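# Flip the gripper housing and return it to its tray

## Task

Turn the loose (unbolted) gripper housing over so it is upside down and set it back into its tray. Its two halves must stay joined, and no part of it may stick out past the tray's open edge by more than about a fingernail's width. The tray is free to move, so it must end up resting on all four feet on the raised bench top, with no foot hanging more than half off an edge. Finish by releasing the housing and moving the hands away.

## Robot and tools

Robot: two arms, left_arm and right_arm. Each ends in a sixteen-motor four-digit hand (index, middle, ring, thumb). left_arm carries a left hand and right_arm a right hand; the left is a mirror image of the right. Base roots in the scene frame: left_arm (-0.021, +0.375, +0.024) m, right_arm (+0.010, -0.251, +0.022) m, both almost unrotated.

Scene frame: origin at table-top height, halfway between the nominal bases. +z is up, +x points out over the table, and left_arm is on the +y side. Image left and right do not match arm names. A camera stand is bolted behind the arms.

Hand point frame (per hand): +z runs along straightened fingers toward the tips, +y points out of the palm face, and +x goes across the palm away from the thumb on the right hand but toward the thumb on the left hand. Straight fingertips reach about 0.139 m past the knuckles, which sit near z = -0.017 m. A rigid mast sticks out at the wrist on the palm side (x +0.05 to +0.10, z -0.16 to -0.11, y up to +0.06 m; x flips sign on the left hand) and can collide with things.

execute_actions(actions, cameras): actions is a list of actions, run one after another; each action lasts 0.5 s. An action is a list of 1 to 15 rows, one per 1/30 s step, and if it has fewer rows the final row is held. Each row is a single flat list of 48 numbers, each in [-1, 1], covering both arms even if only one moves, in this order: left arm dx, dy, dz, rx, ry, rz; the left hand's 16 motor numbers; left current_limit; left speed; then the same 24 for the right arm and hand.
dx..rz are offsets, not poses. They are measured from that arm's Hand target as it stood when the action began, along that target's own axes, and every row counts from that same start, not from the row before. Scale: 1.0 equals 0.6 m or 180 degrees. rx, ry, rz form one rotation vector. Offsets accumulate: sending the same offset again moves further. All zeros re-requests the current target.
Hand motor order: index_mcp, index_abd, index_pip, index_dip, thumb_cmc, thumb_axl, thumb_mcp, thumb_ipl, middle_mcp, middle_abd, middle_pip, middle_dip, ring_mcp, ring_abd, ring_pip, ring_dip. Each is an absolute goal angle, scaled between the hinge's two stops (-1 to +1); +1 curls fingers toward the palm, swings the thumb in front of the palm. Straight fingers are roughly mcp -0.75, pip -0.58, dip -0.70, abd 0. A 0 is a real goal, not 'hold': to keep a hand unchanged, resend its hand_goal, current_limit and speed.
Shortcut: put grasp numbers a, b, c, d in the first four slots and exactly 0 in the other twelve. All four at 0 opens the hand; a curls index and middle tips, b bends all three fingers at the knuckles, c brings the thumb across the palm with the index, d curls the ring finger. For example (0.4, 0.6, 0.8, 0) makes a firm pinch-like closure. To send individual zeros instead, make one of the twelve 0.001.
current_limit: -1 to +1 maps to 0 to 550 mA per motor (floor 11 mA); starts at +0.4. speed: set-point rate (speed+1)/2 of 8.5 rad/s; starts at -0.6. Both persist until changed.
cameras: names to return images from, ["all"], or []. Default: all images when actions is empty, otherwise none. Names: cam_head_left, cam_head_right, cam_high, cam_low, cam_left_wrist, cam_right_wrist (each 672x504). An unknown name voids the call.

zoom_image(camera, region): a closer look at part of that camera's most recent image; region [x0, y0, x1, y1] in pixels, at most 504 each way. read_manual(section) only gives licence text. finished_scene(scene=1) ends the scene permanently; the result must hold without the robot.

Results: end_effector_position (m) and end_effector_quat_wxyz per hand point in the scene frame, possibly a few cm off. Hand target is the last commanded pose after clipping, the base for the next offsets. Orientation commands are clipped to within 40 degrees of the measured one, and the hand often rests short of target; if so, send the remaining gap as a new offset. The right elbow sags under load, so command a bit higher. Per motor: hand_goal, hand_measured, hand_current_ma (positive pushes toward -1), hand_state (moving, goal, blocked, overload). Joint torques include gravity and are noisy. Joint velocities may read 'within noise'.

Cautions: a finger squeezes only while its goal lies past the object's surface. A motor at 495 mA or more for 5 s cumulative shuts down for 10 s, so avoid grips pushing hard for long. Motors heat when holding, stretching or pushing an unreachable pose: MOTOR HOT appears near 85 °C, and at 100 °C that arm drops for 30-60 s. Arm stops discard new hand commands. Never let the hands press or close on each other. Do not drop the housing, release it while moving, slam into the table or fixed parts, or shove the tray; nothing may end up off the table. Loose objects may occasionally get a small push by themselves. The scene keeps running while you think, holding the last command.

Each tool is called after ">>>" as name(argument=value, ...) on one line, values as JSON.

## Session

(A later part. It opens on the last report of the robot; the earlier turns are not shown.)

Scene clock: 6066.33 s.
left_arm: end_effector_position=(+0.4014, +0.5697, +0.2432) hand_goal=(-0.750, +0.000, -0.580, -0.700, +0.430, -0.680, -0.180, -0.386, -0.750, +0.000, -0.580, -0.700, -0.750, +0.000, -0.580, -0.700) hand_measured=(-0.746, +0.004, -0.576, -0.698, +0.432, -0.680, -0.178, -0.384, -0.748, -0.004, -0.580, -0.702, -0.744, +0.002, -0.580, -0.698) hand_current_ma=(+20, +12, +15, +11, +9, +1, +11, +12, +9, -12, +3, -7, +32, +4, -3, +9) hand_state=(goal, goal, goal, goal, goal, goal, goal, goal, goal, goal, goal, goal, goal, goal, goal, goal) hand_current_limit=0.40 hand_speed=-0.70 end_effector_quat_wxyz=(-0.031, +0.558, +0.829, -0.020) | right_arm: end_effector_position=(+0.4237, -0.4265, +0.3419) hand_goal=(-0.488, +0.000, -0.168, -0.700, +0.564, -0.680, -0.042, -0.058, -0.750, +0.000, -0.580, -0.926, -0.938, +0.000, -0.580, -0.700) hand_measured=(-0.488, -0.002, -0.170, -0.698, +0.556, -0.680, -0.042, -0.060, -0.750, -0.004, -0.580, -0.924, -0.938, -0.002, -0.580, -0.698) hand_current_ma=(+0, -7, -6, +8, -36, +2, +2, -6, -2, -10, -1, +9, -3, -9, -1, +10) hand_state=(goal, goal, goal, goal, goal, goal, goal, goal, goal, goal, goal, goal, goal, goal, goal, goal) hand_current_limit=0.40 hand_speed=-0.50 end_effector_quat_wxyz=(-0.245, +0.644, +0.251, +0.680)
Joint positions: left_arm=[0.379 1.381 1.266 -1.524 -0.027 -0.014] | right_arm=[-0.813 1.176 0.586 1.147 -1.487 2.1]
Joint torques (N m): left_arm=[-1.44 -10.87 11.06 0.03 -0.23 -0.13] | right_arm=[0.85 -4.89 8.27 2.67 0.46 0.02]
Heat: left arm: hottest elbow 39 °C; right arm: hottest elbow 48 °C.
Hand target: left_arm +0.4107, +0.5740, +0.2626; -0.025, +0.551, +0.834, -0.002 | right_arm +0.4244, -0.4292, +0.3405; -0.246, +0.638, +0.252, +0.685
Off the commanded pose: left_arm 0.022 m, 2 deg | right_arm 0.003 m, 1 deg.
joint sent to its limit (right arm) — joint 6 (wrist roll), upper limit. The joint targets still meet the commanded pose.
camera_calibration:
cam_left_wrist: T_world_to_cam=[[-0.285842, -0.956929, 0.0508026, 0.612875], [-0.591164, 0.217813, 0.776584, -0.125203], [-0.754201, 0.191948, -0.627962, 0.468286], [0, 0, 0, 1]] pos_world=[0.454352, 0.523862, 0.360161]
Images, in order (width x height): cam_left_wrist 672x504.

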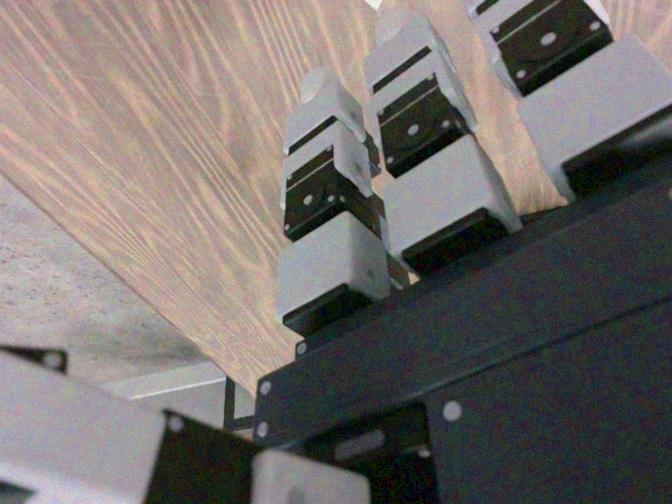

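>>> execute_actions(actions=[[[-0.1497,0,-0.0199,0,-0.1667,0,0.35,-0.13,-0.58,-0.70,0.43,-0.68,-0.18,-0.386,-0.75,0.001,-0.58,-0.70,-0.75,0.001,-0.58,-0.70,0.4,-0.7,0,0,0,0,0,0,0,0,0.75,0,0,0,0,0,0,0,0,0,0,0,0,0,0.4,-0.5]],[[-0.1497,0,-0.0199,0,-0.1667,0,0.35,-0.13,-0.58,-0.70,0.43,-0.68,-0.18,-0.386,-0.75,0.001,-0.58,-0.70,-0.75,0.001,-0.58,-0.70,0.4,-0.7,0,0,0,0,0,0,0,0,0.75,0,0,0,0,0,0,0,0,0,0,0,0,0,0.4,-0.5]],[[-0.1497,0,-0.0199,0,-0.1667,0,0.35,-0.13,-0.58,-0.70,0.43,-0.68,-0.18,-0.386,-0.75,0.001,-0.58,-0.70,-0.75,0.001,-0.58,-0.70,0.4,-0.7,0,0,0,0,0,0,0,0,0.75,0,0,0,0,0,0,0,0,0,0,0,0,0,0.4,-0.5]],[[0.0658,-0.038,0,0,0,-0.1667,0.35,-0.13,-0.58,-0.70,0.43,-0.68,-0.18,-0.386,-0.75,0.001,-0.58,-0.70,-0.75,0.001,-0.58,-0.70,0.4,-0.7,0,0,0,0,0,0,0,0,0.75,0,0,0,0,0,0,0,0,0,0,0,0,0,0.4,-0.5]],[[0.0658,-0.038,0,0,0,-0.1667,0.35,-0.13,-0.58,-0.70,0.43,-0.68,-0.18,-0.386,-0.75,0.001,-0.58,-0.70,-0.75,0.001,-0.58,-0.70,0.4,-0.7,0,0,0,0,0,0,0,0,0.75,0,0,0,0,0,0,0,0,0,0,0,0,0,0.4,-0.5]],[[0.0658,-0.038,0,0,0,-0.1667,0.35,-0.13,-0.58,-0.70,0.43,-0.68,-0.18,-0.386,-0.75,0.001,-0.58,-0.70,-0.75,0.001,-0.58,-0.70,0.4,-0.7,0,0,0,0,0,0,0,0,0.75,0,0,0,0,0,0,0,0,0,0,0,0,0,0.4,-0.5]]], cameras=["cam_head_left","cam_head_right"])

>>> zoom_image(camera="cam_head_right", region=[115, 290, 205, 360])

>>> zoom_image(camera="cam_head_left", region=[105, 290, 195, 360])

Scene clock: 6084.63 s.
left_arm: end_effector_position=(+0.3827, +0.3484, +0.3359) hand_goal=(+0.350, -0.130, -0.580, -0.700, +0.430, -0.680, -0.180, -0.386, -0.750, +0.000, -0.580, -0.700, -0.750, +0.000, -0.580, -0.700) hand_measured=(+0.350, -0.132, -0.578, -0.698, +0.430, -0.680, -0.178, -0.384, -0.742, -0.004, -0.580, -0.702, -0.742, -0.002, -0.580, -0.698) hand_current_ma=(+1, -9, +6, +10, +0, +1, +12, +12, +38, -12, +3, -7, +41, -9, -1, +9) hand_state=(goal, goal, goal, goal, goal, goal, goal, goal, goal, goal, goal, goal, goal, goal, goal, goal) hand_current_limit=0.40 hand_speed=-0.70 end_effector_quat_wxyz=(+0.120, -0.140, +0.701, -0.689) | right_arm: end_effector_position=(+0.4237, -0.4265, +0.3419) hand_goal=(-0.488, +0.000, -0.168, -0.700, +0.564, -0.680, -0.042, -0.058, -0.750, +0.000, -0.580, -0.926, -0.938, +0.000, -0.580, -0.700) hand_measured=(-0.488, -0.002, -0.170, -0.698, +0.556, -0.680, -0.042, -0.060, -0.750, -0.004, -0.580, -0.924, -0.938, -0.002, -0.580, -0.698) hand_current_ma=(+0, -7, -6, +8, -36, +2, +2, -6, -2, -10, -1, +9, -3, -9, -1, +10) hand_state=(goal, goal, goal, goal, goal, goal, goal, goal, goal, goal, goal, goal, goal, goal, goal, goal) hand_current_limit=0.40 hand_speed=-0.50 end_effector_quat_wxyz=(-0.245, +0.644, +0.251, +0.680)
Joint positions: left_arm=[0.382 1.408 1.296 -1.671 1.548 -1.384] | right_arm=[-0.813 1.176 0.586 1.147 -1.487 2.1]
Joint torques (N m): left_arm=[-1.38 -9.52 11.44 -0.1 1.1 -0.15] | right_arm=[0.67 -4.78 8.16 2.62 0.41 0]
Heat: left arm: hottest elbow 41 °C; right arm: hottest elbow 48 °C.
Hand target: left_arm +0.3924, +0.3491, +0.3470; +0.128, -0.155, +0.704, -0.681 | right_arm +0.4244, -0.4292, +0.3405; -0.246, +0.638, +0.252, +0.685
Off the commanded pose: left_arm 0.015 m, 2 deg | right_arm 0.003 m, 1 deg.
joint sent to its limit (left arm) — joint 4 (wrist pitch), lower limit. The joint targets still meet the commanded pose.
joint sent to its limit (right arm) — joint 6 (wrist roll), upper limit. The joint targets still meet the commanded pose.
Images, in order (width x height): cam_head_left 672x504, cam_head_right 672x504.

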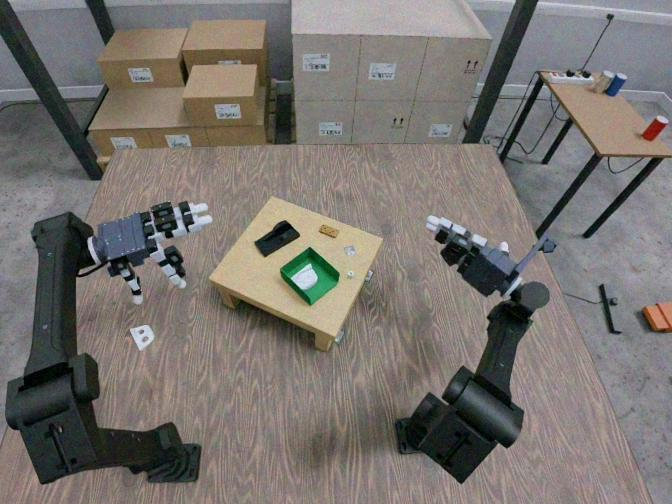

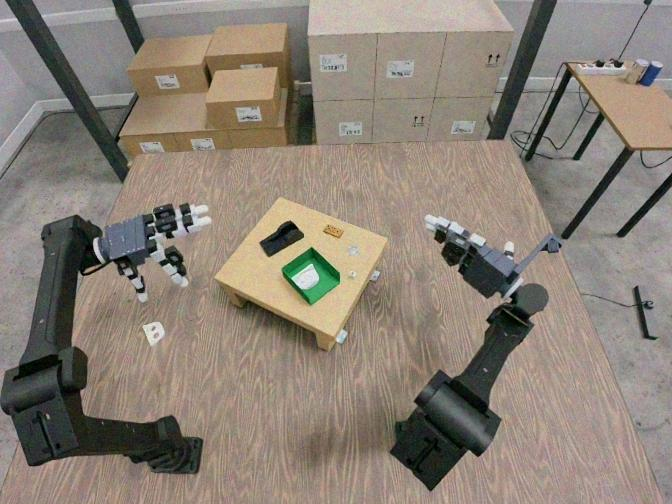

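Scaled by 5.600 from the camera's 672x504 image, which has a finer 960x720 frame.

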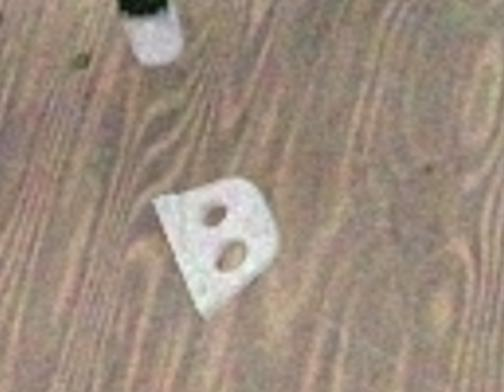

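Scaled by 5.600 from the camera's 672x504 image, which has a finer 960x720 frame.

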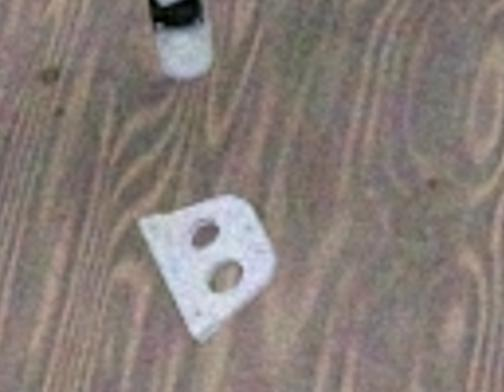

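>>> execute_actions(actions=[[[-0.0353,0.04,-0.0573,0,-0.0226,0,0.40,-0.13,-0.58,-0.70,0.43,-0.68,-0.18,-0.386,-0.75,0.001,-0.58,-0.70,-0.75,0.001,-0.58,-0.70,0.4,-0.7,0,0,0,0,0,0,0,0,0.75,0,0,0,0,0,0,0,0,0,0,0,0,0,0.4,-0.5]],[[-0.0393,0.05,-0.0547,0,-0.0226,0,0.40,-0.13,-0.58,-0.70,0.43,-0.68,-0.18,-0.386,-0.75,0.001,-0.58,-0.70,-0.75,0.001,-0.58,-0.70,0.4,-0.7,0,0,0,0,0,0,0,0,0.75,0,0,0,0,0,0,0,0,0,0,0,0,0,0.4,-0.5]],[[-0.0432,0.05,-0.0517,0,-0.0226,0,0.40,-0.13,-0.58,-0.70,0.43,-0.68,-0.18,-0.386,-0.75,0.001,-0.58,-0.70,-0.75,0.001,-0.58,-0.70,0.4,-0.7,0,0,0,0,0,0,0,0,0.75,0,0,0,0,0,0,0,0,0,0,0,0,0,0.4,-0.5]],[[-0.0467,0.05,-0.0485,0,-0.0226,0,0.40,-0.13,-0.58,-0.70,0.43,-0.68,-0.18,-0.386,-0.75,0.001,-0.58,-0.70,-0.75,0.001,-0.58,-0.70,0.4,-0.7,0,0,0,0,0,0,0,0,0.75,0,0,0,0,0,0,0,0,0,0,0,0,0,0.4,-0.5]]], cameras=["cam_low","cam_left_wrist"])

>>> zoom_image(camera="cam_low", region=[440, 180, 580, 300])

Scene clock: 6119.97 s.
left_arm: end_effector_position=(+0.4097, +0.5120, +0.2417) hand_goal=(+0.400, -0.130, -0.580, -0.700, +0.430, -0.680, -0.180, -0.386, -0.750, +0.000, -0.580, -0.700, -0.750, +0.000, -0.580, -0.700) hand_measured=(+0.400, -0.132, -0.578, -0.698, +0.430, -0.680, -0.178, -0.384, -0.742, -0.002, -0.580, -0.702, -0.742, -0.002, -0.580, -0.698) hand_current_ma=(+4, -8, +6, +10, +3, +1, +8, +12, +41, -10, +3, -7, +43, -8, +0, +9) hand_state=(goal, goal, goal, goal, goal, goal, goal, goal, goal, goal, goal, goal, goal, goal, goal, goal) hand_current_limit=0.40 hand_speed=-0.70 end_effector_quat_wxyz=(+0.232, -0.244, +0.680, -0.652) | right_arm: end_effector_position=(+0.4237, -0.4265, +0.3419) hand_goal=(-0.488, +0.000, -0.168, -0.700, +0.564, -0.680, -0.042, -0.058, -0.750, +0.000, -0.580, -0.926, -0.938, +0.000, -0.580, -0.700) hand_measured=(-0.488, -0.002, -0.170, -0.698, +0.556, -0.680, -0.042, -0.060, -0.750, -0.004, -0.580, -0.924, -0.938, -0.002, -0.580, -0.698) hand_current_ma=(+0, -7, -6, +8, -36, +2, +2, -6, -2, -10, -1, +9, -3, -9, -1, +10) hand_state=(goal, goal, goal, goal, goal, goal, goal, goal, goal, goal, goal, goal, goal, goal, goal, goal) hand_current_limit=0.40 hand_speed=-0.50 end_effector_quat_wxyz=(-0.245, +0.644, +0.251, +0.680)
Joint positions: left_arm=[0.702 1.586 1.252 -1.421 1.527 -1.389] | right_arm=[-0.813 1.176 0.586 1.147 -1.487 2.1]
Joint torques (N m): left_arm=[-1.2 -13.04 7.31 0.79 0.81 -0.12] | right_arm=[1.44 -4.89 8.36 2.73 0.52 -0.01]
Heat: left arm: hottest elbow 44 °C; right arm: hottest elbow 48 °C.
Hand target: left_arm +0.4115, +0.5116, +0.2358; +0.226, -0.250, +0.679, -0.652 | right_arm +0.4244, -0.4292, +0.3405; -0.246, +0.638, +0.252, +0.685
Off the commanded pose: left_arm 0.006 m, 1 deg | right_arm 0.003 m, 1 deg.
joint sent to its limit (right arm) — joint 6 (wrist roll), upper limit. The joint targets still meet the commanded pose.
camera_calibration:
cam_left_wrist: T_world_to_cam=[[0.600985, 0.496739, 0.626153, -0.686534], [-0.792151, 0.265932, 0.549343, 0.00600039], [0.106366, -0.826154, 0.553313, 0.367882], [0, 0, 0, 1]] pos_world=[0.37822, 0.64336, 0.223025]
Images, in order (width x height): cam_low 672x504, cam_left_wrist 672x504.

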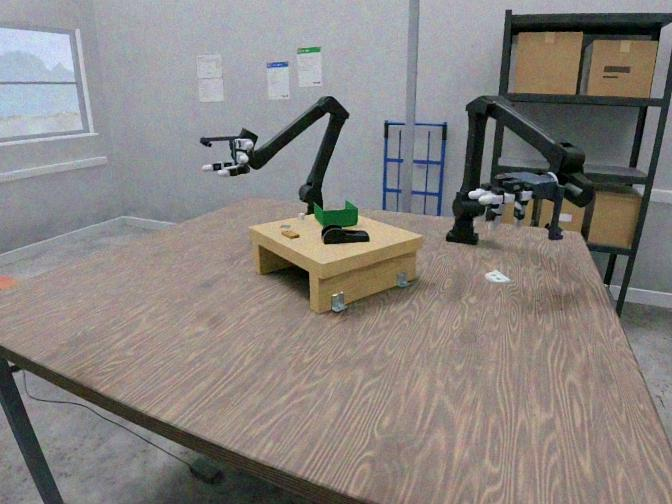

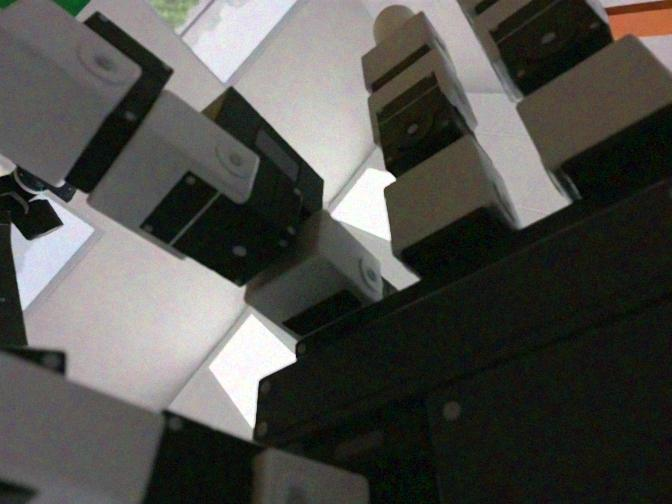

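Scaled by 3.600 from the camera's 672x504 image, which has a finer 960x720 frame.

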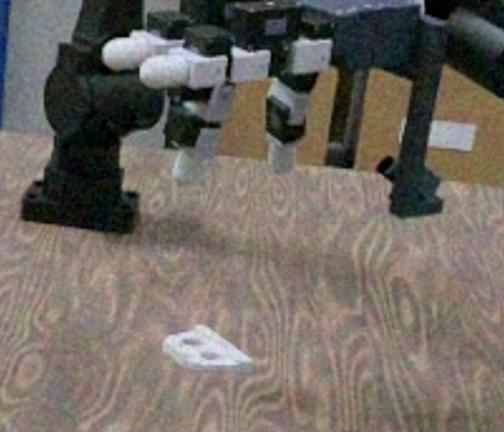

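>>> execute_actions(actions=[[[0,0.065,0.006,0,0,0,0.40,-0.13,-0.58,-0.70,0.43,-0.68,-0.18,-0.386,-0.75,0.001,-0.58,-0.70,-0.75,0.001,-0.58,-0.70,0.4,-0.7,0,0,0,0,0,0,0,0,0.75,0,0,0,0,0,0,0,0,0,0,0,0,0,0.4,-0.5]],[[0.002,0.065,0.006,0,0,0,0.40,-0.13,-0.58,-0.70,0.43,-0.68,-0.18,-0.386,-0.75,0.001,-0.58,-0.70,-0.75,0.001,-0.58,-0.70,0.4,-0.7,0,0,0,0,0,0,0,0,0.75,0,0,0,0,0,0,0,0,0,0,0,0,0,0.4,-0.5]],[[0,0.055,0.006,0,0,0,0.40,-0.13,-0.58,-0.70,0.43,-0.68,-0.18,-0.386,-0.75,0.001,-0.58,-0.70,-0.75,0.001,-0.58,-0.70,0.4,-0.7,0,0,0,0,0,0,0,0,0.75,0,0,0,0,0,0,0,0,0,0,0,0,0,0.4,-0.5]]], cameras=["cam_low","cam_head_right"])

>>> zoom_image(camera="cam_low", region=[460, 210, 560, 300])

>>> zoom_image(camera="cam_head_right", region=[100, 250, 220, 370])

Scene clock: 6135.57 s.
left_arm: end_effector_position=(+0.4112, +0.5089, +0.1305) hand_goal=(+0.400, -0.130, -0.580, -0.700, +0.430, -0.680, -0.180, -0.386, -0.750, +0.000, -0.580, -0.700, -0.750, +0.000, -0.580, -0.700) hand_measured=(+0.400, -0.132, -0.578, -0.698, +0.430, -0.680, -0.178, -0.384, -0.742, -0.002, -0.580, -0.702, -0.740, -0.002, -0.580, -0.698) hand_current_ma=(+4, -7, +6, +10, +4, +1, +8, +12, +42, -9, +3, -7, +44, -8, +0, +9) hand_state=(goal, goal, goal, goal, goal, goal, goal, goal, goal, goal, goal, goal, goal, goal, goal, goal) hand_current_limit=0.40 hand_speed=-0.70 end_effector_quat_wxyz=(+0.230, -0.240, +0.681, -0.652) | right_arm: end_effector_position=(+0.4237, -0.4265, +0.3419) hand_goal=(-0.488, +0.000, -0.168, -0.700, +0.564, -0.680, -0.042, -0.058, -0.750, +0.000, -0.580, -0.926, -0.938, +0.000, -0.580, -0.700) hand_measured=(-0.488, -0.002, -0.170, -0.698, +0.556, -0.680, -0.042, -0.060, -0.750, -0.004, -0.580, -0.924, -0.938, -0.002, -0.580, -0.698) hand_current_ma=(+0, -7, -6, +8, -36, +2, +2, -6, -2, -10, -1, +9, -3, -9, -1, +10) hand_state=(goal, goal, goal, goal, goal, goal, goal, goal, goal, goal, goal, goal, goal, goal, goal, goal) hand_current_limit=0.40 hand_speed=-0.50 end_effector_quat_wxyz=(-0.245, +0.644, +0.251, +0.680)
Joint positions: left_arm=[0.694 1.722 1.099 -1.128 1.527 -1.39] | right_arm=[-0.813 1.176 0.586 1.147 -1.487 2.1]
Joint torques (N m): left_arm=[-1.2 -13.33 6.13 0.87 1.01 -0.14] | right_arm=[0.56 -4.84 8.38 2.65 0.44 0]
Heat: left arm: hottest elbow 43 °C; right arm: hottest elbow 48 °C.
Hand target: left_arm +0.4125, +0.5051, +0.1246; +0.226, -0.250, +0.679, -0.652 | right_arm +0.4244, -0.4292, +0.3405; -0.246, +0.638, +0.252, +0.685
Off the commanded pose: left_arm 0.007 m, 1 deg | right_arm 0.003 m, 1 deg.
joint sent to its limit (right arm) — joint 6 (wrist roll), upper limit. The joint targets still meet the commanded pose.
Images, in order (width x height): cam_head_right 672x504, cam_low 672x504.

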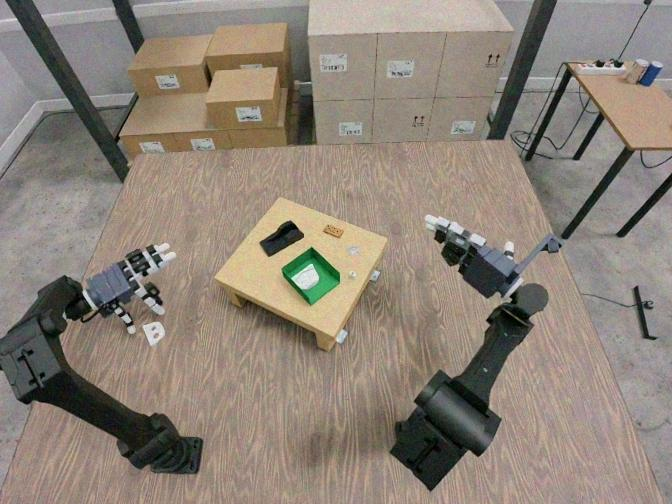

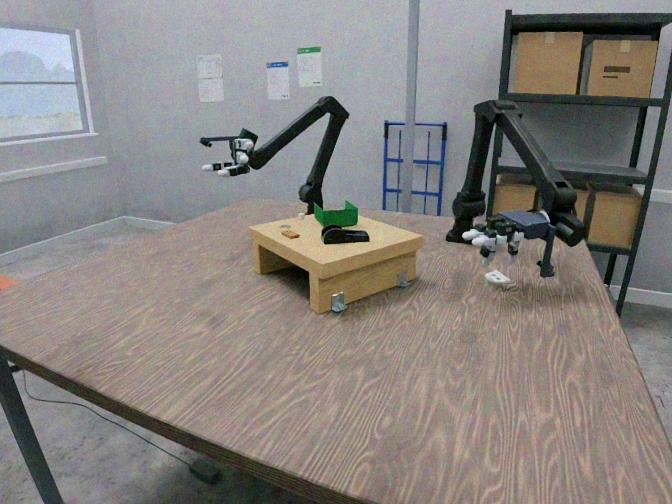

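Scaled by 5.040 from the camera's 672x504 image, which has a finer 960x720 frame.

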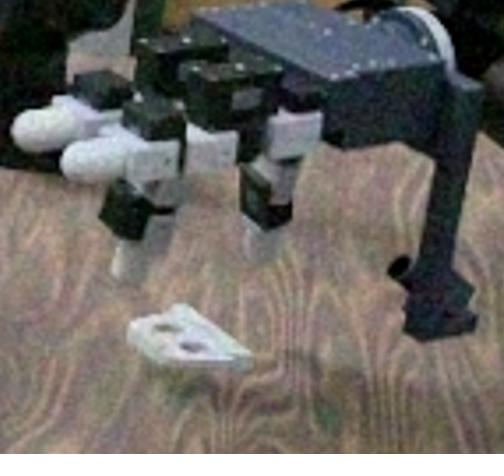

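Scaled by 4.200 from the camera's 672x504 image, which has a finer 960x720 frame.

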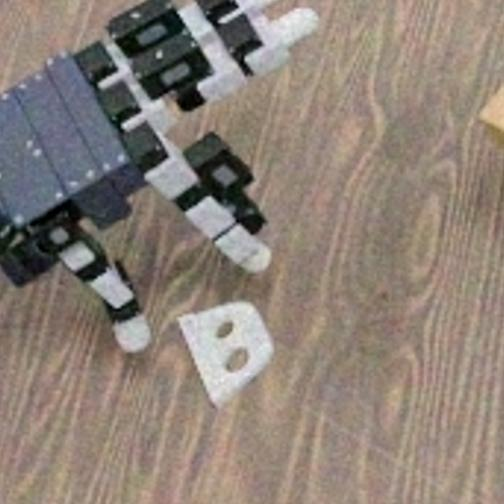

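>>> execute_actions(actions=[[[0.006,0.04,-0.011,0,0,0,0.40,-0.13,-0.58,-0.70,0.43,-0.68,-0.18,-0.386,-0.75,0.001,-0.58,-0.70,-0.75,0.001,-0.58,-0.70,0.4,-0.7,0,0,0,0,0,0,0,0,0.75,0,0,0,0,0,0,0,0,0,0,0,0,0,0.4,-0.5]],[[0,0.034,0.002,0,0,0,0.40,-0.13,-0.58,-0.70,0.43,-0.68,-0.18,-0.386,-0.75,0.001,-0.58,-0.70,-0.75,0.001,-0.58,-0.70,0.4,-0.7,0,0,0,0,0,0,0,0,0.75,0,0,0,0,0,0,0,0,0,0,0,0,0,0.4,-0.5]]], cameras=["cam_low","cam_head_right"])

>>> zoom_image(camera="cam_low", region=[460, 230, 540, 300])

>>> zoom_image(camera="cam_head_right", region=[110, 290, 190, 360])

Scene clock: 6153.87 s.
left_arm: end_effector_position=(+0.4043, +0.5051, +0.0893) hand_goal=(+0.400, -0.130, -0.580, -0.700, +0.430, -0.680, -0.180, -0.386, -0.750, +0.000, -0.580, -0.700, -0.750, +0.000, -0.580, -0.700) hand_measured=(+0.400, -0.132, -0.578, -0.698, +0.430, -0.680, -0.178, -0.384, -0.742, -0.002, -0.580, -0.702, -0.740, -0.002, -0.580, -0.698) hand_current_ma=(+4, -7, +6, +10, +4, +1, +8, +12, +42, -9, +3, -7, +44, -8, +0, +9) hand_state=(goal, goal, goal, goal, goal, goal, goal, goal, goal, goal, goal, goal, goal, goal, goal, goal) hand_current_limit=0.40 hand_speed=-0.70 end_effector_quat_wxyz=(+0.225, -0.247, +0.679, -0.654) | right_arm: end_effector_position=(+0.4237, -0.4265, +0.3419) hand_goal=(-0.488, +0.000, -0.168, -0.700, +0.564, -0.680, -0.042, -0.058, -0.750, +0.000, -0.580, -0.926, -0.938, +0.000, -0.580, -0.700) hand_measured=(-0.488, -0.002, -0.170, -0.698, +0.556, -0.680, -0.042, -0.060, -0.750, -0.004, -0.580, -0.924, -0.938, -0.002, -0.580, -0.698) hand_current_ma=(+0, -7, -6, +8, -36, +2, +2, -6, -2, -10, -1, +9, -3, -9, -1, +10) hand_state=(goal, goal, goal, goal, goal, goal, goal, goal, goal, goal, goal, goal, goal, goal, goal, goal) hand_current_limit=0.40 hand_speed=-0.50 end_effector_quat_wxyz=(-0.245, +0.644, +0.251, +0.680)
Joint positions: left_arm=[0.697 1.785 1.05 -1.044 1.525 -1.381] | right_arm=[-0.813 1.176 0.586 1.147 -1.487 2.1]
Joint torques (N m): left_arm=[-0.44 -12.81 5.7 0.84 0.84 0.05] | right_arm=[0.85 -4.42 8.16 2.71 0.47 0.03]
Heat: left arm: hottest elbow 41 °C; right arm: hottest elbow 48 °C.
Hand target: left_arm +0.4042, +0.5080, +0.0804; +0.226, -0.250, +0.679, -0.652 | right_arm +0.4244, -0.4292, +0.3405; -0.246, +0.638, +0.252, +0.685
Off the commanded pose: left_arm 0.009 m, 0 deg | right_arm 0.003 m, 1 deg.
joint sent to its limit (right arm) — joint 6 (wrist roll), upper limit. The joint targets still meet the commanded pose.
Images, in order (width x height): cam_head_right 672x504, cam_low 672x504.

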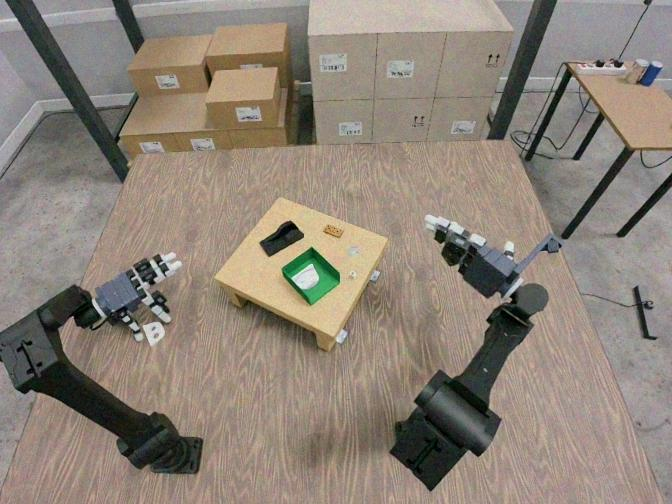

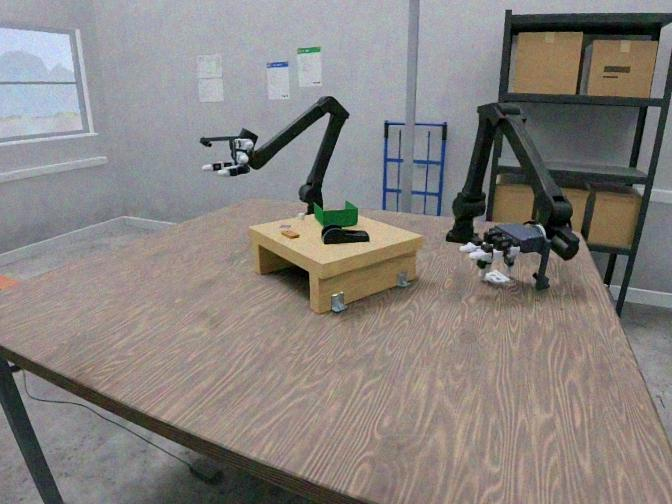

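Scaled by 6.300 from the camera's 672x504 image, which has a finer 960x720 frame.

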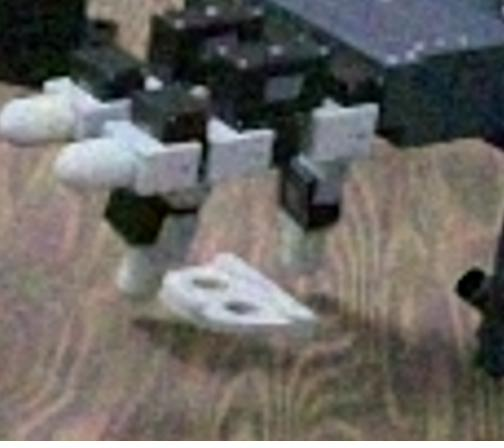

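Scaled by 6.300 from the camera's 672x504 image, which has a finer 960x720 frame.

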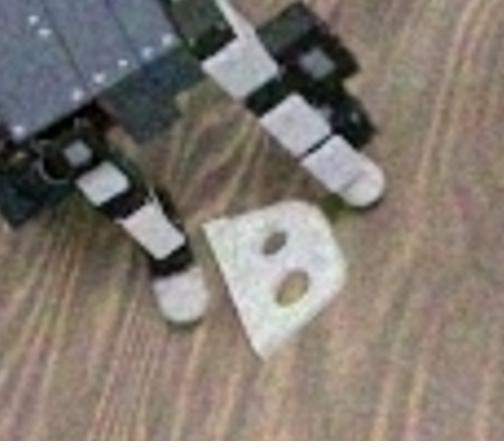

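>>> execute_actions(actions=[[[0,0.016,0,0,0,0,0.44,-0.13,-0.58,-0.70,0.43,-0.68,-0.16,-0.386,-0.75,0.001,-0.58,-0.70,-0.75,0.001,-0.58,-0.70,0.2,-0.85,0,0,0,0,0,0,0,0,0.75,0,0,0,0,0,0,0,0,0,0,0,0,0,0.4,-0.5]],[[0,0.01,0,0,0,0,0.50,-0.13,-0.58,-0.70,0.43,-0.68,-0.12,-0.386,-0.75,0.001,-0.58,-0.70,-0.75,0.001,-0.58,-0.70,0.1,-0.85,0,0,0,0,0,0,0,0,0.75,0,0,0,0,0,0,0,0,0,0,0,0,0,0.4,-0.5]],[[0,0,0,0,0,0,0.60,-0.13,-0.58,-0.70,0.43,-0.68,-0.05,-0.386,-0.75,0.001,-0.58,-0.70,-0.75,0.001,-0.58,-0.70,0.1,-0.85,0,0,0,0,0,0,0,0,0.75,0,0,0,0,0,0,0,0,0,0,0,0,0,0.4,-0.5]]], cameras=["cam_low","cam_head_right"])

>>> zoom_image(camera="cam_low", region=[460, 230, 540, 300])

>>> zoom_image(camera="cam_head_right", region=[110, 290, 190, 360])

Scene clock: 6170.93 s.
left_arm: end_effector_position=(+0.4061, +0.5070, +0.0821) hand_goal=(+0.600, -0.130, -0.580, -0.700, +0.430, -0.680, -0.050, -0.386, -0.750, +0.000, -0.580, -0.700, -0.750, +0.000, -0.580, -0.700) hand_measured=(+0.514, -0.132, -0.598, -0.706, +0.430, -0.680, -0.096, -0.396, -0.742, -0.002, -0.580, -0.702, -0.740, -0.002, -0.580, -0.698) hand_current_ma=(-303, -7, -81, -31, +4, +1, -282, -63, +42, -9, +3, -7, +44, -8, +0, +9) hand_state=(blocked, goal, goal, goal, goal, goal, blocked, goal, goal, goal, goal, goal, goal, goal, goal, goal) hand_current_limit=0.10 hand_speed=-0.85 end_effector_quat_wxyz=(+0.229, -0.244, +0.680, -0.652) | right_arm: end_effector_position=(+0.4237, -0.4265, +0.3419) hand_goal=(-0.488, +0.000, -0.168, -0.700, +0.564, -0.680, -0.042, -0.058, -0.750, +0.000, -0.580, -0.926, -0.938, +0.000, -0.580, -0.700) hand_measured=(-0.488, -0.002, -0.170, -0.698, +0.556, -0.680, -0.042, -0.060, -0.750, -0.004, -0.580, -0.924, -0.938, -0.002, -0.580, -0.698) hand_current_ma=(+0, -7, -6, +8, -36, +2, +2, -6, -2, -10, -1, +9, -3, -9, -1, +10) hand_state=(goal, goal, goal, goal, goal, goal, goal, goal, goal, goal, goal, goal, goal, goal, goal, goal) hand_current_limit=0.40 hand_speed=-0.50 end_effector_quat_wxyz=(-0.245, +0.644, +0.251, +0.680)
Joint positions: left_arm=[0.698 1.797 1.046 -1.012 1.525 -1.384] | right_arm=[-0.813 1.176 0.586 1.147 -1.487 2.1]
Joint torques (N m): left_arm=[-0.5 -11.81 4.98 0.9 0.79 0.09] | right_arm=[0.32 -4.78 8.25 2.56 0.47 -0.01]
Heat: left arm: hottest elbow 40 °C; right arm: hottest elbow 48 °C.
Hand target: left_arm +0.4036, +0.5083, +0.0649; +0.226, -0.250, +0.679, -0.652 | right_arm +0.4244, -0.4292, +0.3405; -0.246, +0.638, +0.252, +0.685
Off the commanded pose: left_arm 0.017 m, 1 deg | right_arm 0.003 m, 1 deg.
joint sent to its limit (right arm) — joint 6 (wrist roll), upper limit. The joint targets still meet the commanded pose.
Images, in order (width x height): cam_head_right 672x504, cam_low 672x504.

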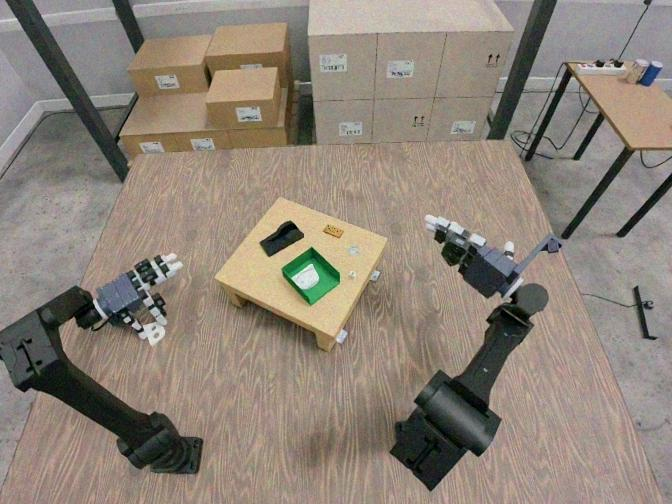

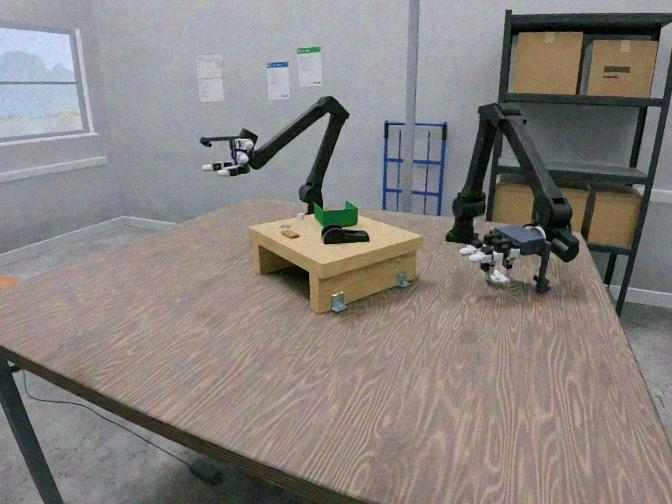

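Scaled by 6.300 from the camera's 672x504 image, which has a finer 960x720 frame.

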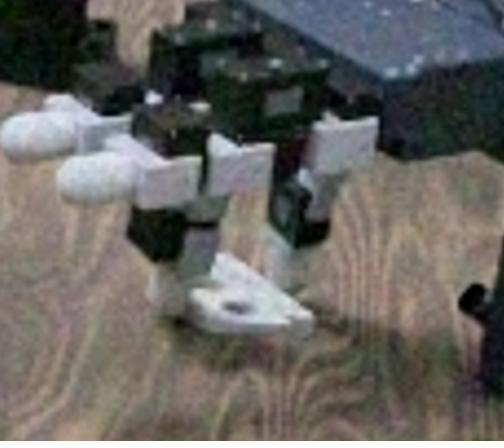

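Scaled by 6.300 from the camera's 672x504 image, which has a finer 960x720 frame.

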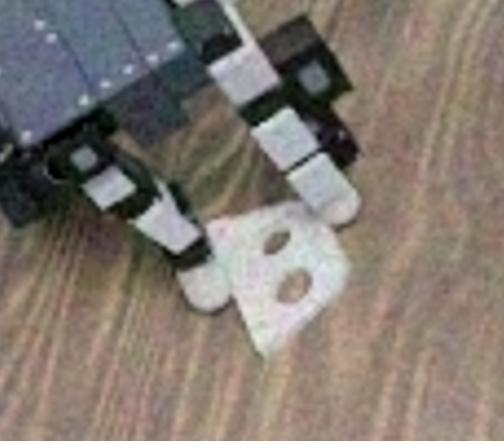

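>>> execute_actions(actions=[[[0,-0.012,0,0,0,0,0.44,-0.13,-0.58,-0.70,0.43,-0.68,-0.15,-0.386,-0.75,0.001,-0.58,-0.70,-0.75,0.001,-0.58,-0.70,0.2,-0.85,0,0,0,0,0,0,0,0,0.75,0,0,0,0,0,0,0,0,0,0,0,0,0,0.4,-0.5]],[[0.014,0,0.004,0,0,0,0.44,-0.13,-0.58,-0.70,0.43,-0.68,-0.15,-0.386,-0.75,0.001,-0.58,-0.70,-0.75,0.001,-0.58,-0.70,0.2,-0.85,0,0,0,0,0,0,0,0,0.75,0,0,0,0,0,0,0,0,0,0,0,0,0,0.4,-0.5]],[[0,0.012,0,0,0,0,0.44,-0.13,-0.58,-0.70,0.43,-0.68,-0.15,-0.386,-0.75,0.001,-0.58,-0.70,-0.75,0.001,-0.58,-0.70,0.2,-0.85,0,0,0,0,0,0,0,0,0.75,0,0,0,0,0,0,0,0,0,0,0,0,0,0.4,-0.5]]], cameras=["cam_head_right"])

>>> zoom_image(camera="cam_head_right", region=[110, 290, 190, 360])

Scene clock: 6184.20 s.
left_arm: end_effector_position=(+0.4048, +0.5059, +0.0787) hand_goal=(+0.440, -0.130, -0.580, -0.700, +0.430, -0.680, -0.150, -0.386, -0.750, +0.000, -0.580, -0.700, -0.750, +0.000, -0.580, -0.700) hand_measured=(+0.444, -0.132, -0.582, -0.702, +0.432, -0.680, -0.148, -0.388, -0.742, -0.002, -0.580, -0.702, -0.740, -0.002, -0.580, -0.698) hand_current_ma=(+23, -7, -11, -10, +4, +1, +11, -10, +42, -9, +3, -7, +44, -8, +0, +9) hand_state=(goal, goal, goal, goal, goal, goal, goal, goal, goal, goal, goal, goal, goal, goal, goal, goal) hand_current_limit=0.20 hand_speed=-0.85 end_effector_quat_wxyz=(+0.237, -0.236, +0.683, -0.649) | right_arm: end_effector_position=(+0.4237, -0.4265, +0.3419) hand_goal=(-0.488, +0.000, -0.168, -0.700, +0.564, -0.680, -0.042, -0.058, -0.750, +0.000, -0.580, -0.926, -0.938, +0.000, -0.580, -0.700) hand_measured=(-0.488, -0.002, -0.170, -0.698, +0.556, -0.680, -0.042, -0.060, -0.750, -0.004, -0.580, -0.924, -0.938, -0.002, -0.580, -0.698) hand_current_ma=(+0, -7, -6, +8, -36, +2, +2, -6, -2, -10, -1, +9, -3, -9, -1, +10) hand_state=(goal, goal, goal, goal, goal, goal, goal, goal, goal, goal, goal, goal, goal, goal, goal, goal) hand_current_limit=0.40 hand_speed=-0.50 end_effector_quat_wxyz=(-0.245, +0.644, +0.251, +0.680)
Joint positions: left_arm=[0.698 1.791 1.027 -0.978 1.525 -1.381] | right_arm=[-0.813 1.176 0.586 1.147 -1.487 2.1]
Joint torques (N m): left_arm=[-0.5 -12.81 4.18 1.02 0.84 -0.12] | right_arm=[1.44 -5.01 8.23 2.56 0.51 0.01]
Heat: left arm: hottest elbow 40 °C; right arm: hottest elbow 48 °C.
Hand target: left_arm +0.3986, +0.5011, +0.0650; +0.226, -0.250, +0.679, -0.652 | right_arm +0.4244, -0.4292, +0.3405; -0.246, +0.638, +0.252, +0.685
Off the commanded pose: left_arm 0.016 m, 2 deg | right_arm 0.003 m, 1 deg.
joint sent to its limit (right arm) — joint 6 (wrist roll), upper limit. The joint targets still meet the commanded pose.
Images, in order (width x height): cam_head_right 672x504.

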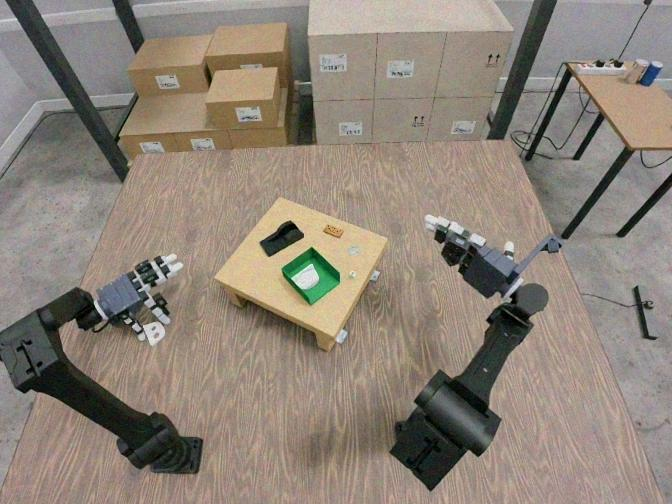

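Scaled by 6.300 from the camera's 672x504 image, which has a finer 960x720 frame.

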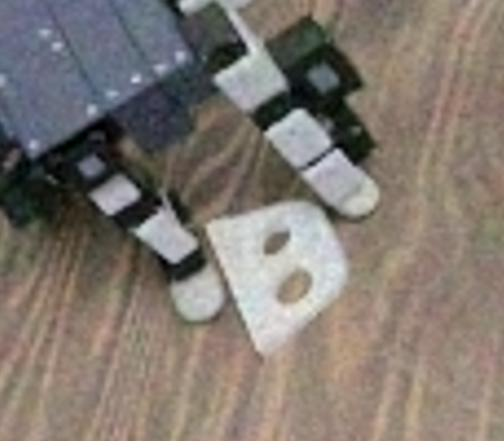

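>>> execute_actions(actions=[[[0.01,-0.02,0,0,0,0,0.44,-0.13,-0.58,-0.70,0.43,-0.68,-0.15,-0.386,-0.75,0.001,-0.58,-0.70,-0.75,0.001,-0.58,-0.70,0.2,-0.85,0,0,0,0,0,0,0,0,0.75,0,0,0,0,0,0,0,0,0,0,0,0,0,0.4,-0.5]],[[0,0.018,0,0,0,0,0.44,-0.13,-0.58,-0.70,0.43,-0.68,-0.15,-0.386,-0.75,0.001,-0.58,-0.70,-0.75,0.001,-0.58,-0.70,0.2,-0.85,0,0,0,0,0,0,0,0,0.75,0,0,0,0,0,0,0,0,0,0,0,0,0,0.4,-0.5]]], cameras=["cam_head_right"])

>>> zoom_image(camera="cam_head_right", region=[110, 290, 190, 360])

Scene clock: 6192.90 s.
left_arm: end_effector_position=(+0.4020, +0.5033, +0.0794) hand_goal=(+0.440, -0.130, -0.580, -0.700, +0.430, -0.680, -0.150, -0.386, -0.750, +0.000, -0.580, -0.700, -0.750, +0.000, -0.580, -0.700) hand_measured=(+0.440, -0.110, -0.582, -0.702, +0.432, -0.680, -0.148, -0.388, -0.742, -0.002, -0.580, -0.702, -0.740, -0.002, -0.580, -0.698) hand_current_ma=(-2, +82, -10, -9, +4, +1, +11, -10, +42, -9, +3, -7, +44, -8, +0, +9) hand_state=(goal, blocked, goal, goal, goal, goal, goal, goal, goal, goal, goal, goal, goal, goal, goal, goal) hand_current_limit=0.20 hand_speed=-0.85 end_effector_quat_wxyz=(+0.240, -0.233, +0.683, -0.649) | right_arm: end_effector_position=(+0.4237, -0.4265, +0.3419) hand_goal=(-0.488, +0.000, -0.168, -0.700, +0.564, -0.680, -0.042, -0.058, -0.750, +0.000, -0.580, -0.926, -0.938, +0.000, -0.580, -0.700) hand_measured=(-0.488, -0.002, -0.170, -0.698, +0.556, -0.680, -0.042, -0.060, -0.750, -0.004, -0.580, -0.924, -0.938, -0.002, -0.580, -0.698) hand_current_ma=(+0, -7, -6, +8, -36, +2, +2, -6, -2, -10, -1, +9, -3, -9, -1, +10) hand_state=(goal, goal, goal, goal, goal, goal, goal, goal, goal, goal, goal, goal, goal, goal, goal, goal) hand_current_limit=0.40 hand_speed=-0.50 end_effector_quat_wxyz=(-0.245, +0.644, +0.251, +0.680)
Joint positions: left_arm=[0.698 1.779 1.011 -0.963 1.528 -1.384] | right_arm=[-0.813 1.176 0.586 1.147 -1.487 2.1]
Joint torques (N m): left_arm=[-0.67 -12.57 4.15 0.77 0.76 -0.15] | right_arm=[0.56 -5.25 8.23 2.63 0.45 0.01]
Heat: left arm: hottest elbow 39 °C; right arm: hottest elbow 48 °C.
Hand target: left_arm +0.3941, +0.4974, +0.0663; +0.226, -0.250, +0.679, -0.652 | right_arm +0.4244, -0.4292, +0.3405; -0.246, +0.638, +0.252, +0.685
Off the commanded pose: left_arm 0.017 m, 3 deg | right_arm 0.003 m, 1 deg.
joint sent to its limit (right arm) — joint 6 (wrist roll), upper limit. The joint targets still meet the commanded pose.
Images, in order (width x height): cam_head_right 672x504.

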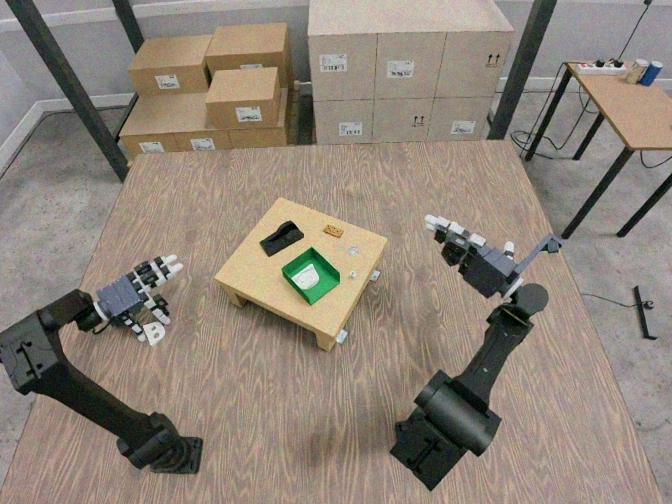

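Scaled by 6.300 from the camera's 672x504 image, which has a finer 960x720 frame.

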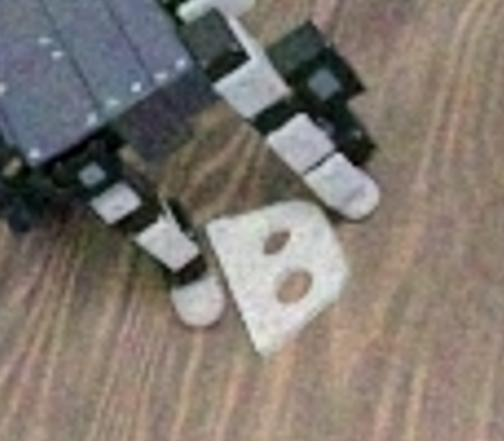

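>>> execute_actions(actions=[[[0,-0.035,0,0,0,0,0.44,-0.13,-0.58,-0.70,0.43,-0.68,-0.15,-0.386,-0.75,0.001,-0.58,-0.70,-0.75,0.001,-0.58,-0.70,0.2,-0.85,0,0,0,0,0,0,0,0,0.75,0,0,0,0,0,0,0,0,0,0,0,0,0,0.4,-0.5]],[[0,0.014,0,0,0,0,0.44,-0.13,-0.58,-0.70,0.43,-0.68,-0.15,-0.386,-0.75,0.001,-0.58,-0.70,-0.75,0.001,-0.58,-0.70,0.2,-0.85,0,0,0,0,0,0,0,0,0.75,0,0,0,0,0,0,0,0,0,0,0,0,0,0.4,-0.5]]], cameras=["cam_head_right"])

>>> zoom_image(camera="cam_head_right", region=[110, 290, 190, 360])

Scene clock: 6202.37 s.
left_arm: end_effector_position=(+0.4001, +0.5017, +0.0809) hand_goal=(+0.440, -0.130, -0.580, -0.700, +0.430, -0.680, -0.150, -0.386, -0.750, +0.000, -0.580, -0.700, -0.750, +0.000, -0.580, -0.700) hand_measured=(+0.440, -0.124, -0.582, -0.702, +0.432, -0.680, -0.148, -0.388, -0.742, -0.002, -0.580, -0.702, -0.740, -0.002, -0.580, -0.698) hand_current_ma=(-2, +20, -10, -9, +4, +1, +11, -10, +42, -9, +3, -7, +44, -8, +0, +9) hand_state=(goal, goal, goal, goal, goal, goal, goal, goal, goal, goal, goal, goal, goal, goal, goal, goal) hand_current_limit=0.20 hand_speed=-0.85 end_effector_quat_wxyz=(+0.237, -0.237, +0.682, -0.650) | right_arm: end_effector_position=(+0.4237, -0.4265, +0.3419) hand_goal=(-0.488, +0.000, -0.168, -0.700, +0.564, -0.680, -0.042, -0.058, -0.750, +0.000, -0.580, -0.926, -0.938, +0.000, -0.580, -0.700) hand_measured=(-0.488, -0.002, -0.170, -0.698, +0.556, -0.680, -0.042, -0.060, -0.750, -0.004, -0.580, -0.924, -0.938, -0.002, -0.580, -0.698) hand_current_ma=(+0, -7, -6, +8, -36, +2, +2, -6, -2, -10, -1, +9, -3, -9, -1, +10) hand_state=(goal, goal, goal, goal, goal, goal, goal, goal, goal, goal, goal, goal, goal, goal, goal, goal) hand_current_limit=0.40 hand_speed=-0.50 end_effector_quat_wxyz=(-0.245, +0.644, +0.251, +0.680)
Joint positions: left_arm=[0.698 1.773 1.006 -0.958 1.528 -1.403] | right_arm=[-0.813 1.176 0.586 1.147 -1.487 2.1]
Joint torques (N m): left_arm=[-0.97 -14.33 4.71 0.59 0.79 -0.18] | right_arm=[0.85 -4.95 8.34 2.59 0.43 0.02]
Heat: left arm: hottest elbow 38 °C; right arm: hottest elbow 48 °C.
Hand target: left_arm +0.3946, +0.4970, +0.0789; +0.226, -0.250, +0.679, -0.652 | right_arm +0.4244, -0.4292, +0.3405; -0.246, +0.638, +0.252, +0.685
Off the commanded pose: left_arm 0.008 m, 2 deg | right_arm 0.003 m, 1 deg.
joint sent to its limit (right arm) — joint 6 (wrist roll), upper limit. The joint targets still meet the commanded pose.
Images, in order (width x height): cam_head_right 672x504.

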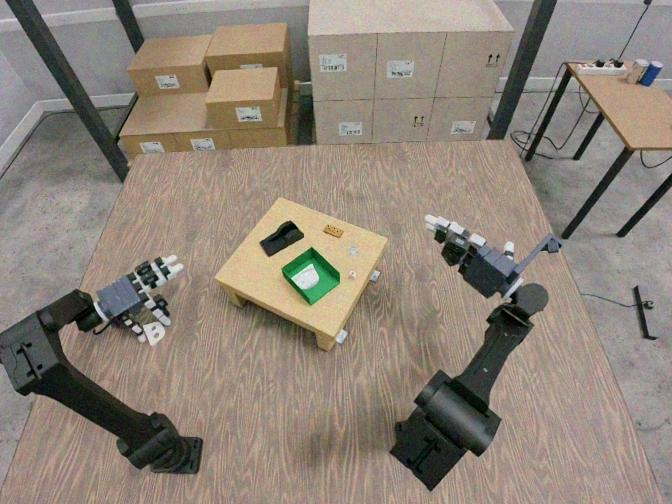

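Scaled by 6.300 from the camera's 672x504 image, which has a finer 960x720 frame.

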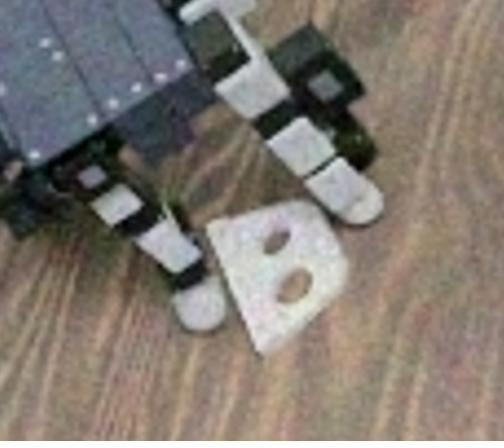

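>>> execute_actions(actions=[[[0,0.004,0,0,0,0,0.60,-0.13,-0.58,-0.70,0.43,-0.68,-0.06,-0.386,-0.75,0.001,-0.58,-0.70,-0.75,0.001,-0.58,-0.70,0.1,-0.85,0,0,0,0,0,0,0,0,0.75,0,0,0,0,0,0,0,0,0,0,0,0,0,0.4,-0.5]],[[0,0,0,0,0,0,0.68,-0.13,-0.58,-0.70,0.43,-0.68,-0.03,-0.386,-0.75,0.001,-0.58,-0.70,-0.75,0.001,-0.58,-0.70,0.1,-0.85,0,0,0,0,0,0,0,0,0.75,0,0,0,0,0,0,0,0,0,0,0,0,0,0.4,-0.5]]], cameras=["cam_head_right","cam_low"])

>>> zoom_image(camera="cam_head_right", region=[110, 290, 190, 360])

>>> zoom_image(camera="cam_low", region=[460, 230, 540, 300])

Scene clock: 6212.03 s.
left_arm: end_effector_position=(+0.4001, +0.5017, +0.0809) hand_goal=(+0.680, -0.130, -0.580, -0.700, +0.430, -0.680, -0.030, -0.386, -0.750, +0.000, -0.580, -0.700, -0.750, +0.000, -0.580, -0.700) hand_measured=(+0.502, -0.124, -0.598, -0.706, +0.432, -0.680, -0.092, -0.396, -0.742, -0.002, -0.580, -0.702, -0.740, -0.002, -0.580, -0.698) hand_current_ma=(-303, +20, -86, -32, +4, +1, -303, -67, +42, -9, +3, -7, +44, -8, +0, +9) hand_state=(blocked, goal, goal, goal, goal, goal, blocked, goal, goal, goal, goal, goal, goal, goal, goal, goal) hand_current_limit=0.10 hand_speed=-0.85 end_effector_quat_wxyz=(+0.237, -0.237, +0.682, -0.650) | right_arm: end_effector_position=(+0.4237, -0.4265, +0.3419) hand_goal=(-0.488, +0.000, -0.168, -0.700, +0.564, -0.680, -0.042, -0.058, -0.750, +0.000, -0.580, -0.926, -0.938, +0.000, -0.580, -0.700) hand_measured=(-0.488, -0.002, -0.170, -0.698, +0.556, -0.680, -0.042, -0.060, -0.750, -0.004, -0.580, -0.924, -0.938, -0.002, -0.580, -0.698) hand_current_ma=(+0, -7, -6, +8, -36, +2, +2, -6, -2, -10, -1, +9, -3, -9, -1, +10) hand_state=(goal, goal, goal, goal, goal, goal, goal, goal, goal, goal, goal, goal, goal, goal, goal, goal) hand_current_limit=0.40 hand_speed=-0.50 end_effector_quat_wxyz=(-0.245, +0.644, +0.251, +0.680)
Joint positions: left_arm=[0.698 1.773 1.006 -0.958 1.528 -1.403] | right_arm=[-0.813 1.176 0.586 1.147 -1.487 2.1]
Joint torques (N m): left_arm=[-0.44 -13.86 4.59 0.75 0.74 -0.17] | right_arm=[1.32 -4.6 8.32 2.76 0.44 -0.02]
Heat: left arm: hottest elbow 38 °C; right arm: hottest elbow 48 °C.
Hand target: left_arm +0.3945, +0.4971, +0.0765; +0.226, -0.250, +0.679, -0.652 | right_arm +0.4244, -0.4292, +0.3405; -0.246, +0.638, +0.252, +0.685
Off the commanded pose: left_arm 0.009 m, 2 deg | right_arm 0.003 m, 1 deg.
joint sent to its limit (right arm) — joint 6 (wrist roll), upper limit. The joint targets still meet the commanded pose.
Images, in order (width x height): cam_head_right 672x504, cam_low 672x504.

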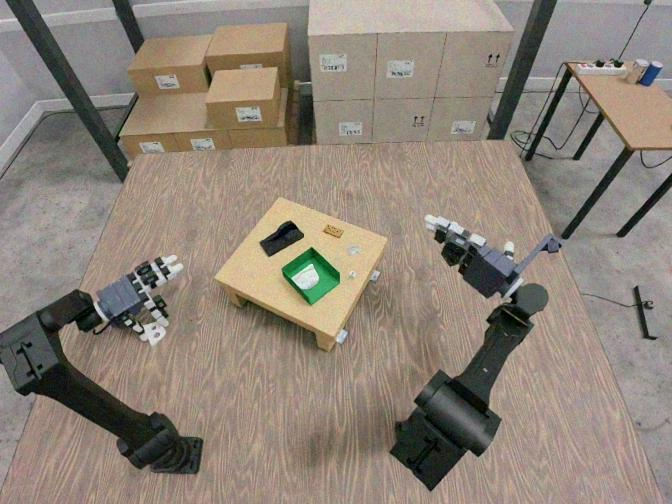

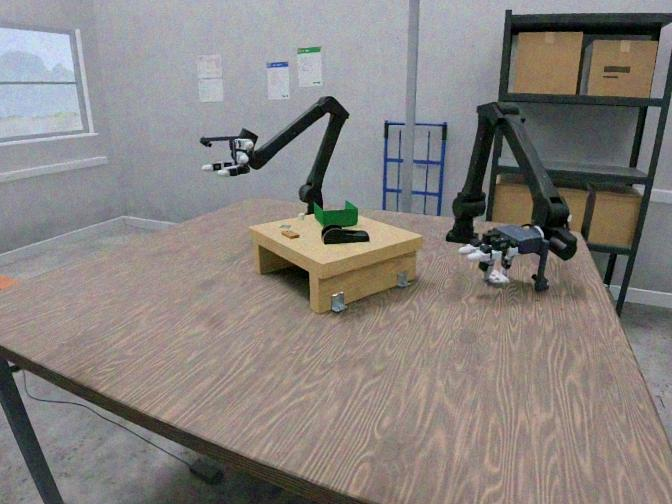

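Scaled by 6.300 from the camera's 672x504 image, which has a finer 960x720 frame.

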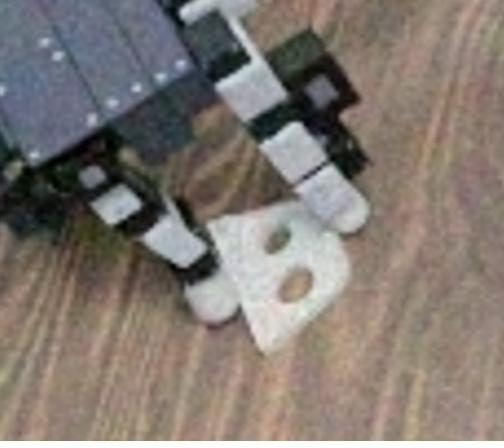

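Scaled by 6.300 from the camera's 672x504 image, which has a finer 960x720 frame.

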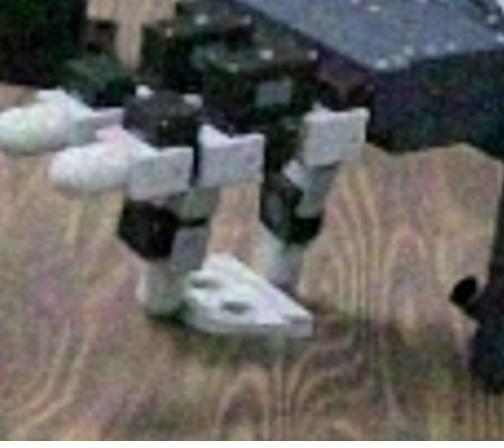

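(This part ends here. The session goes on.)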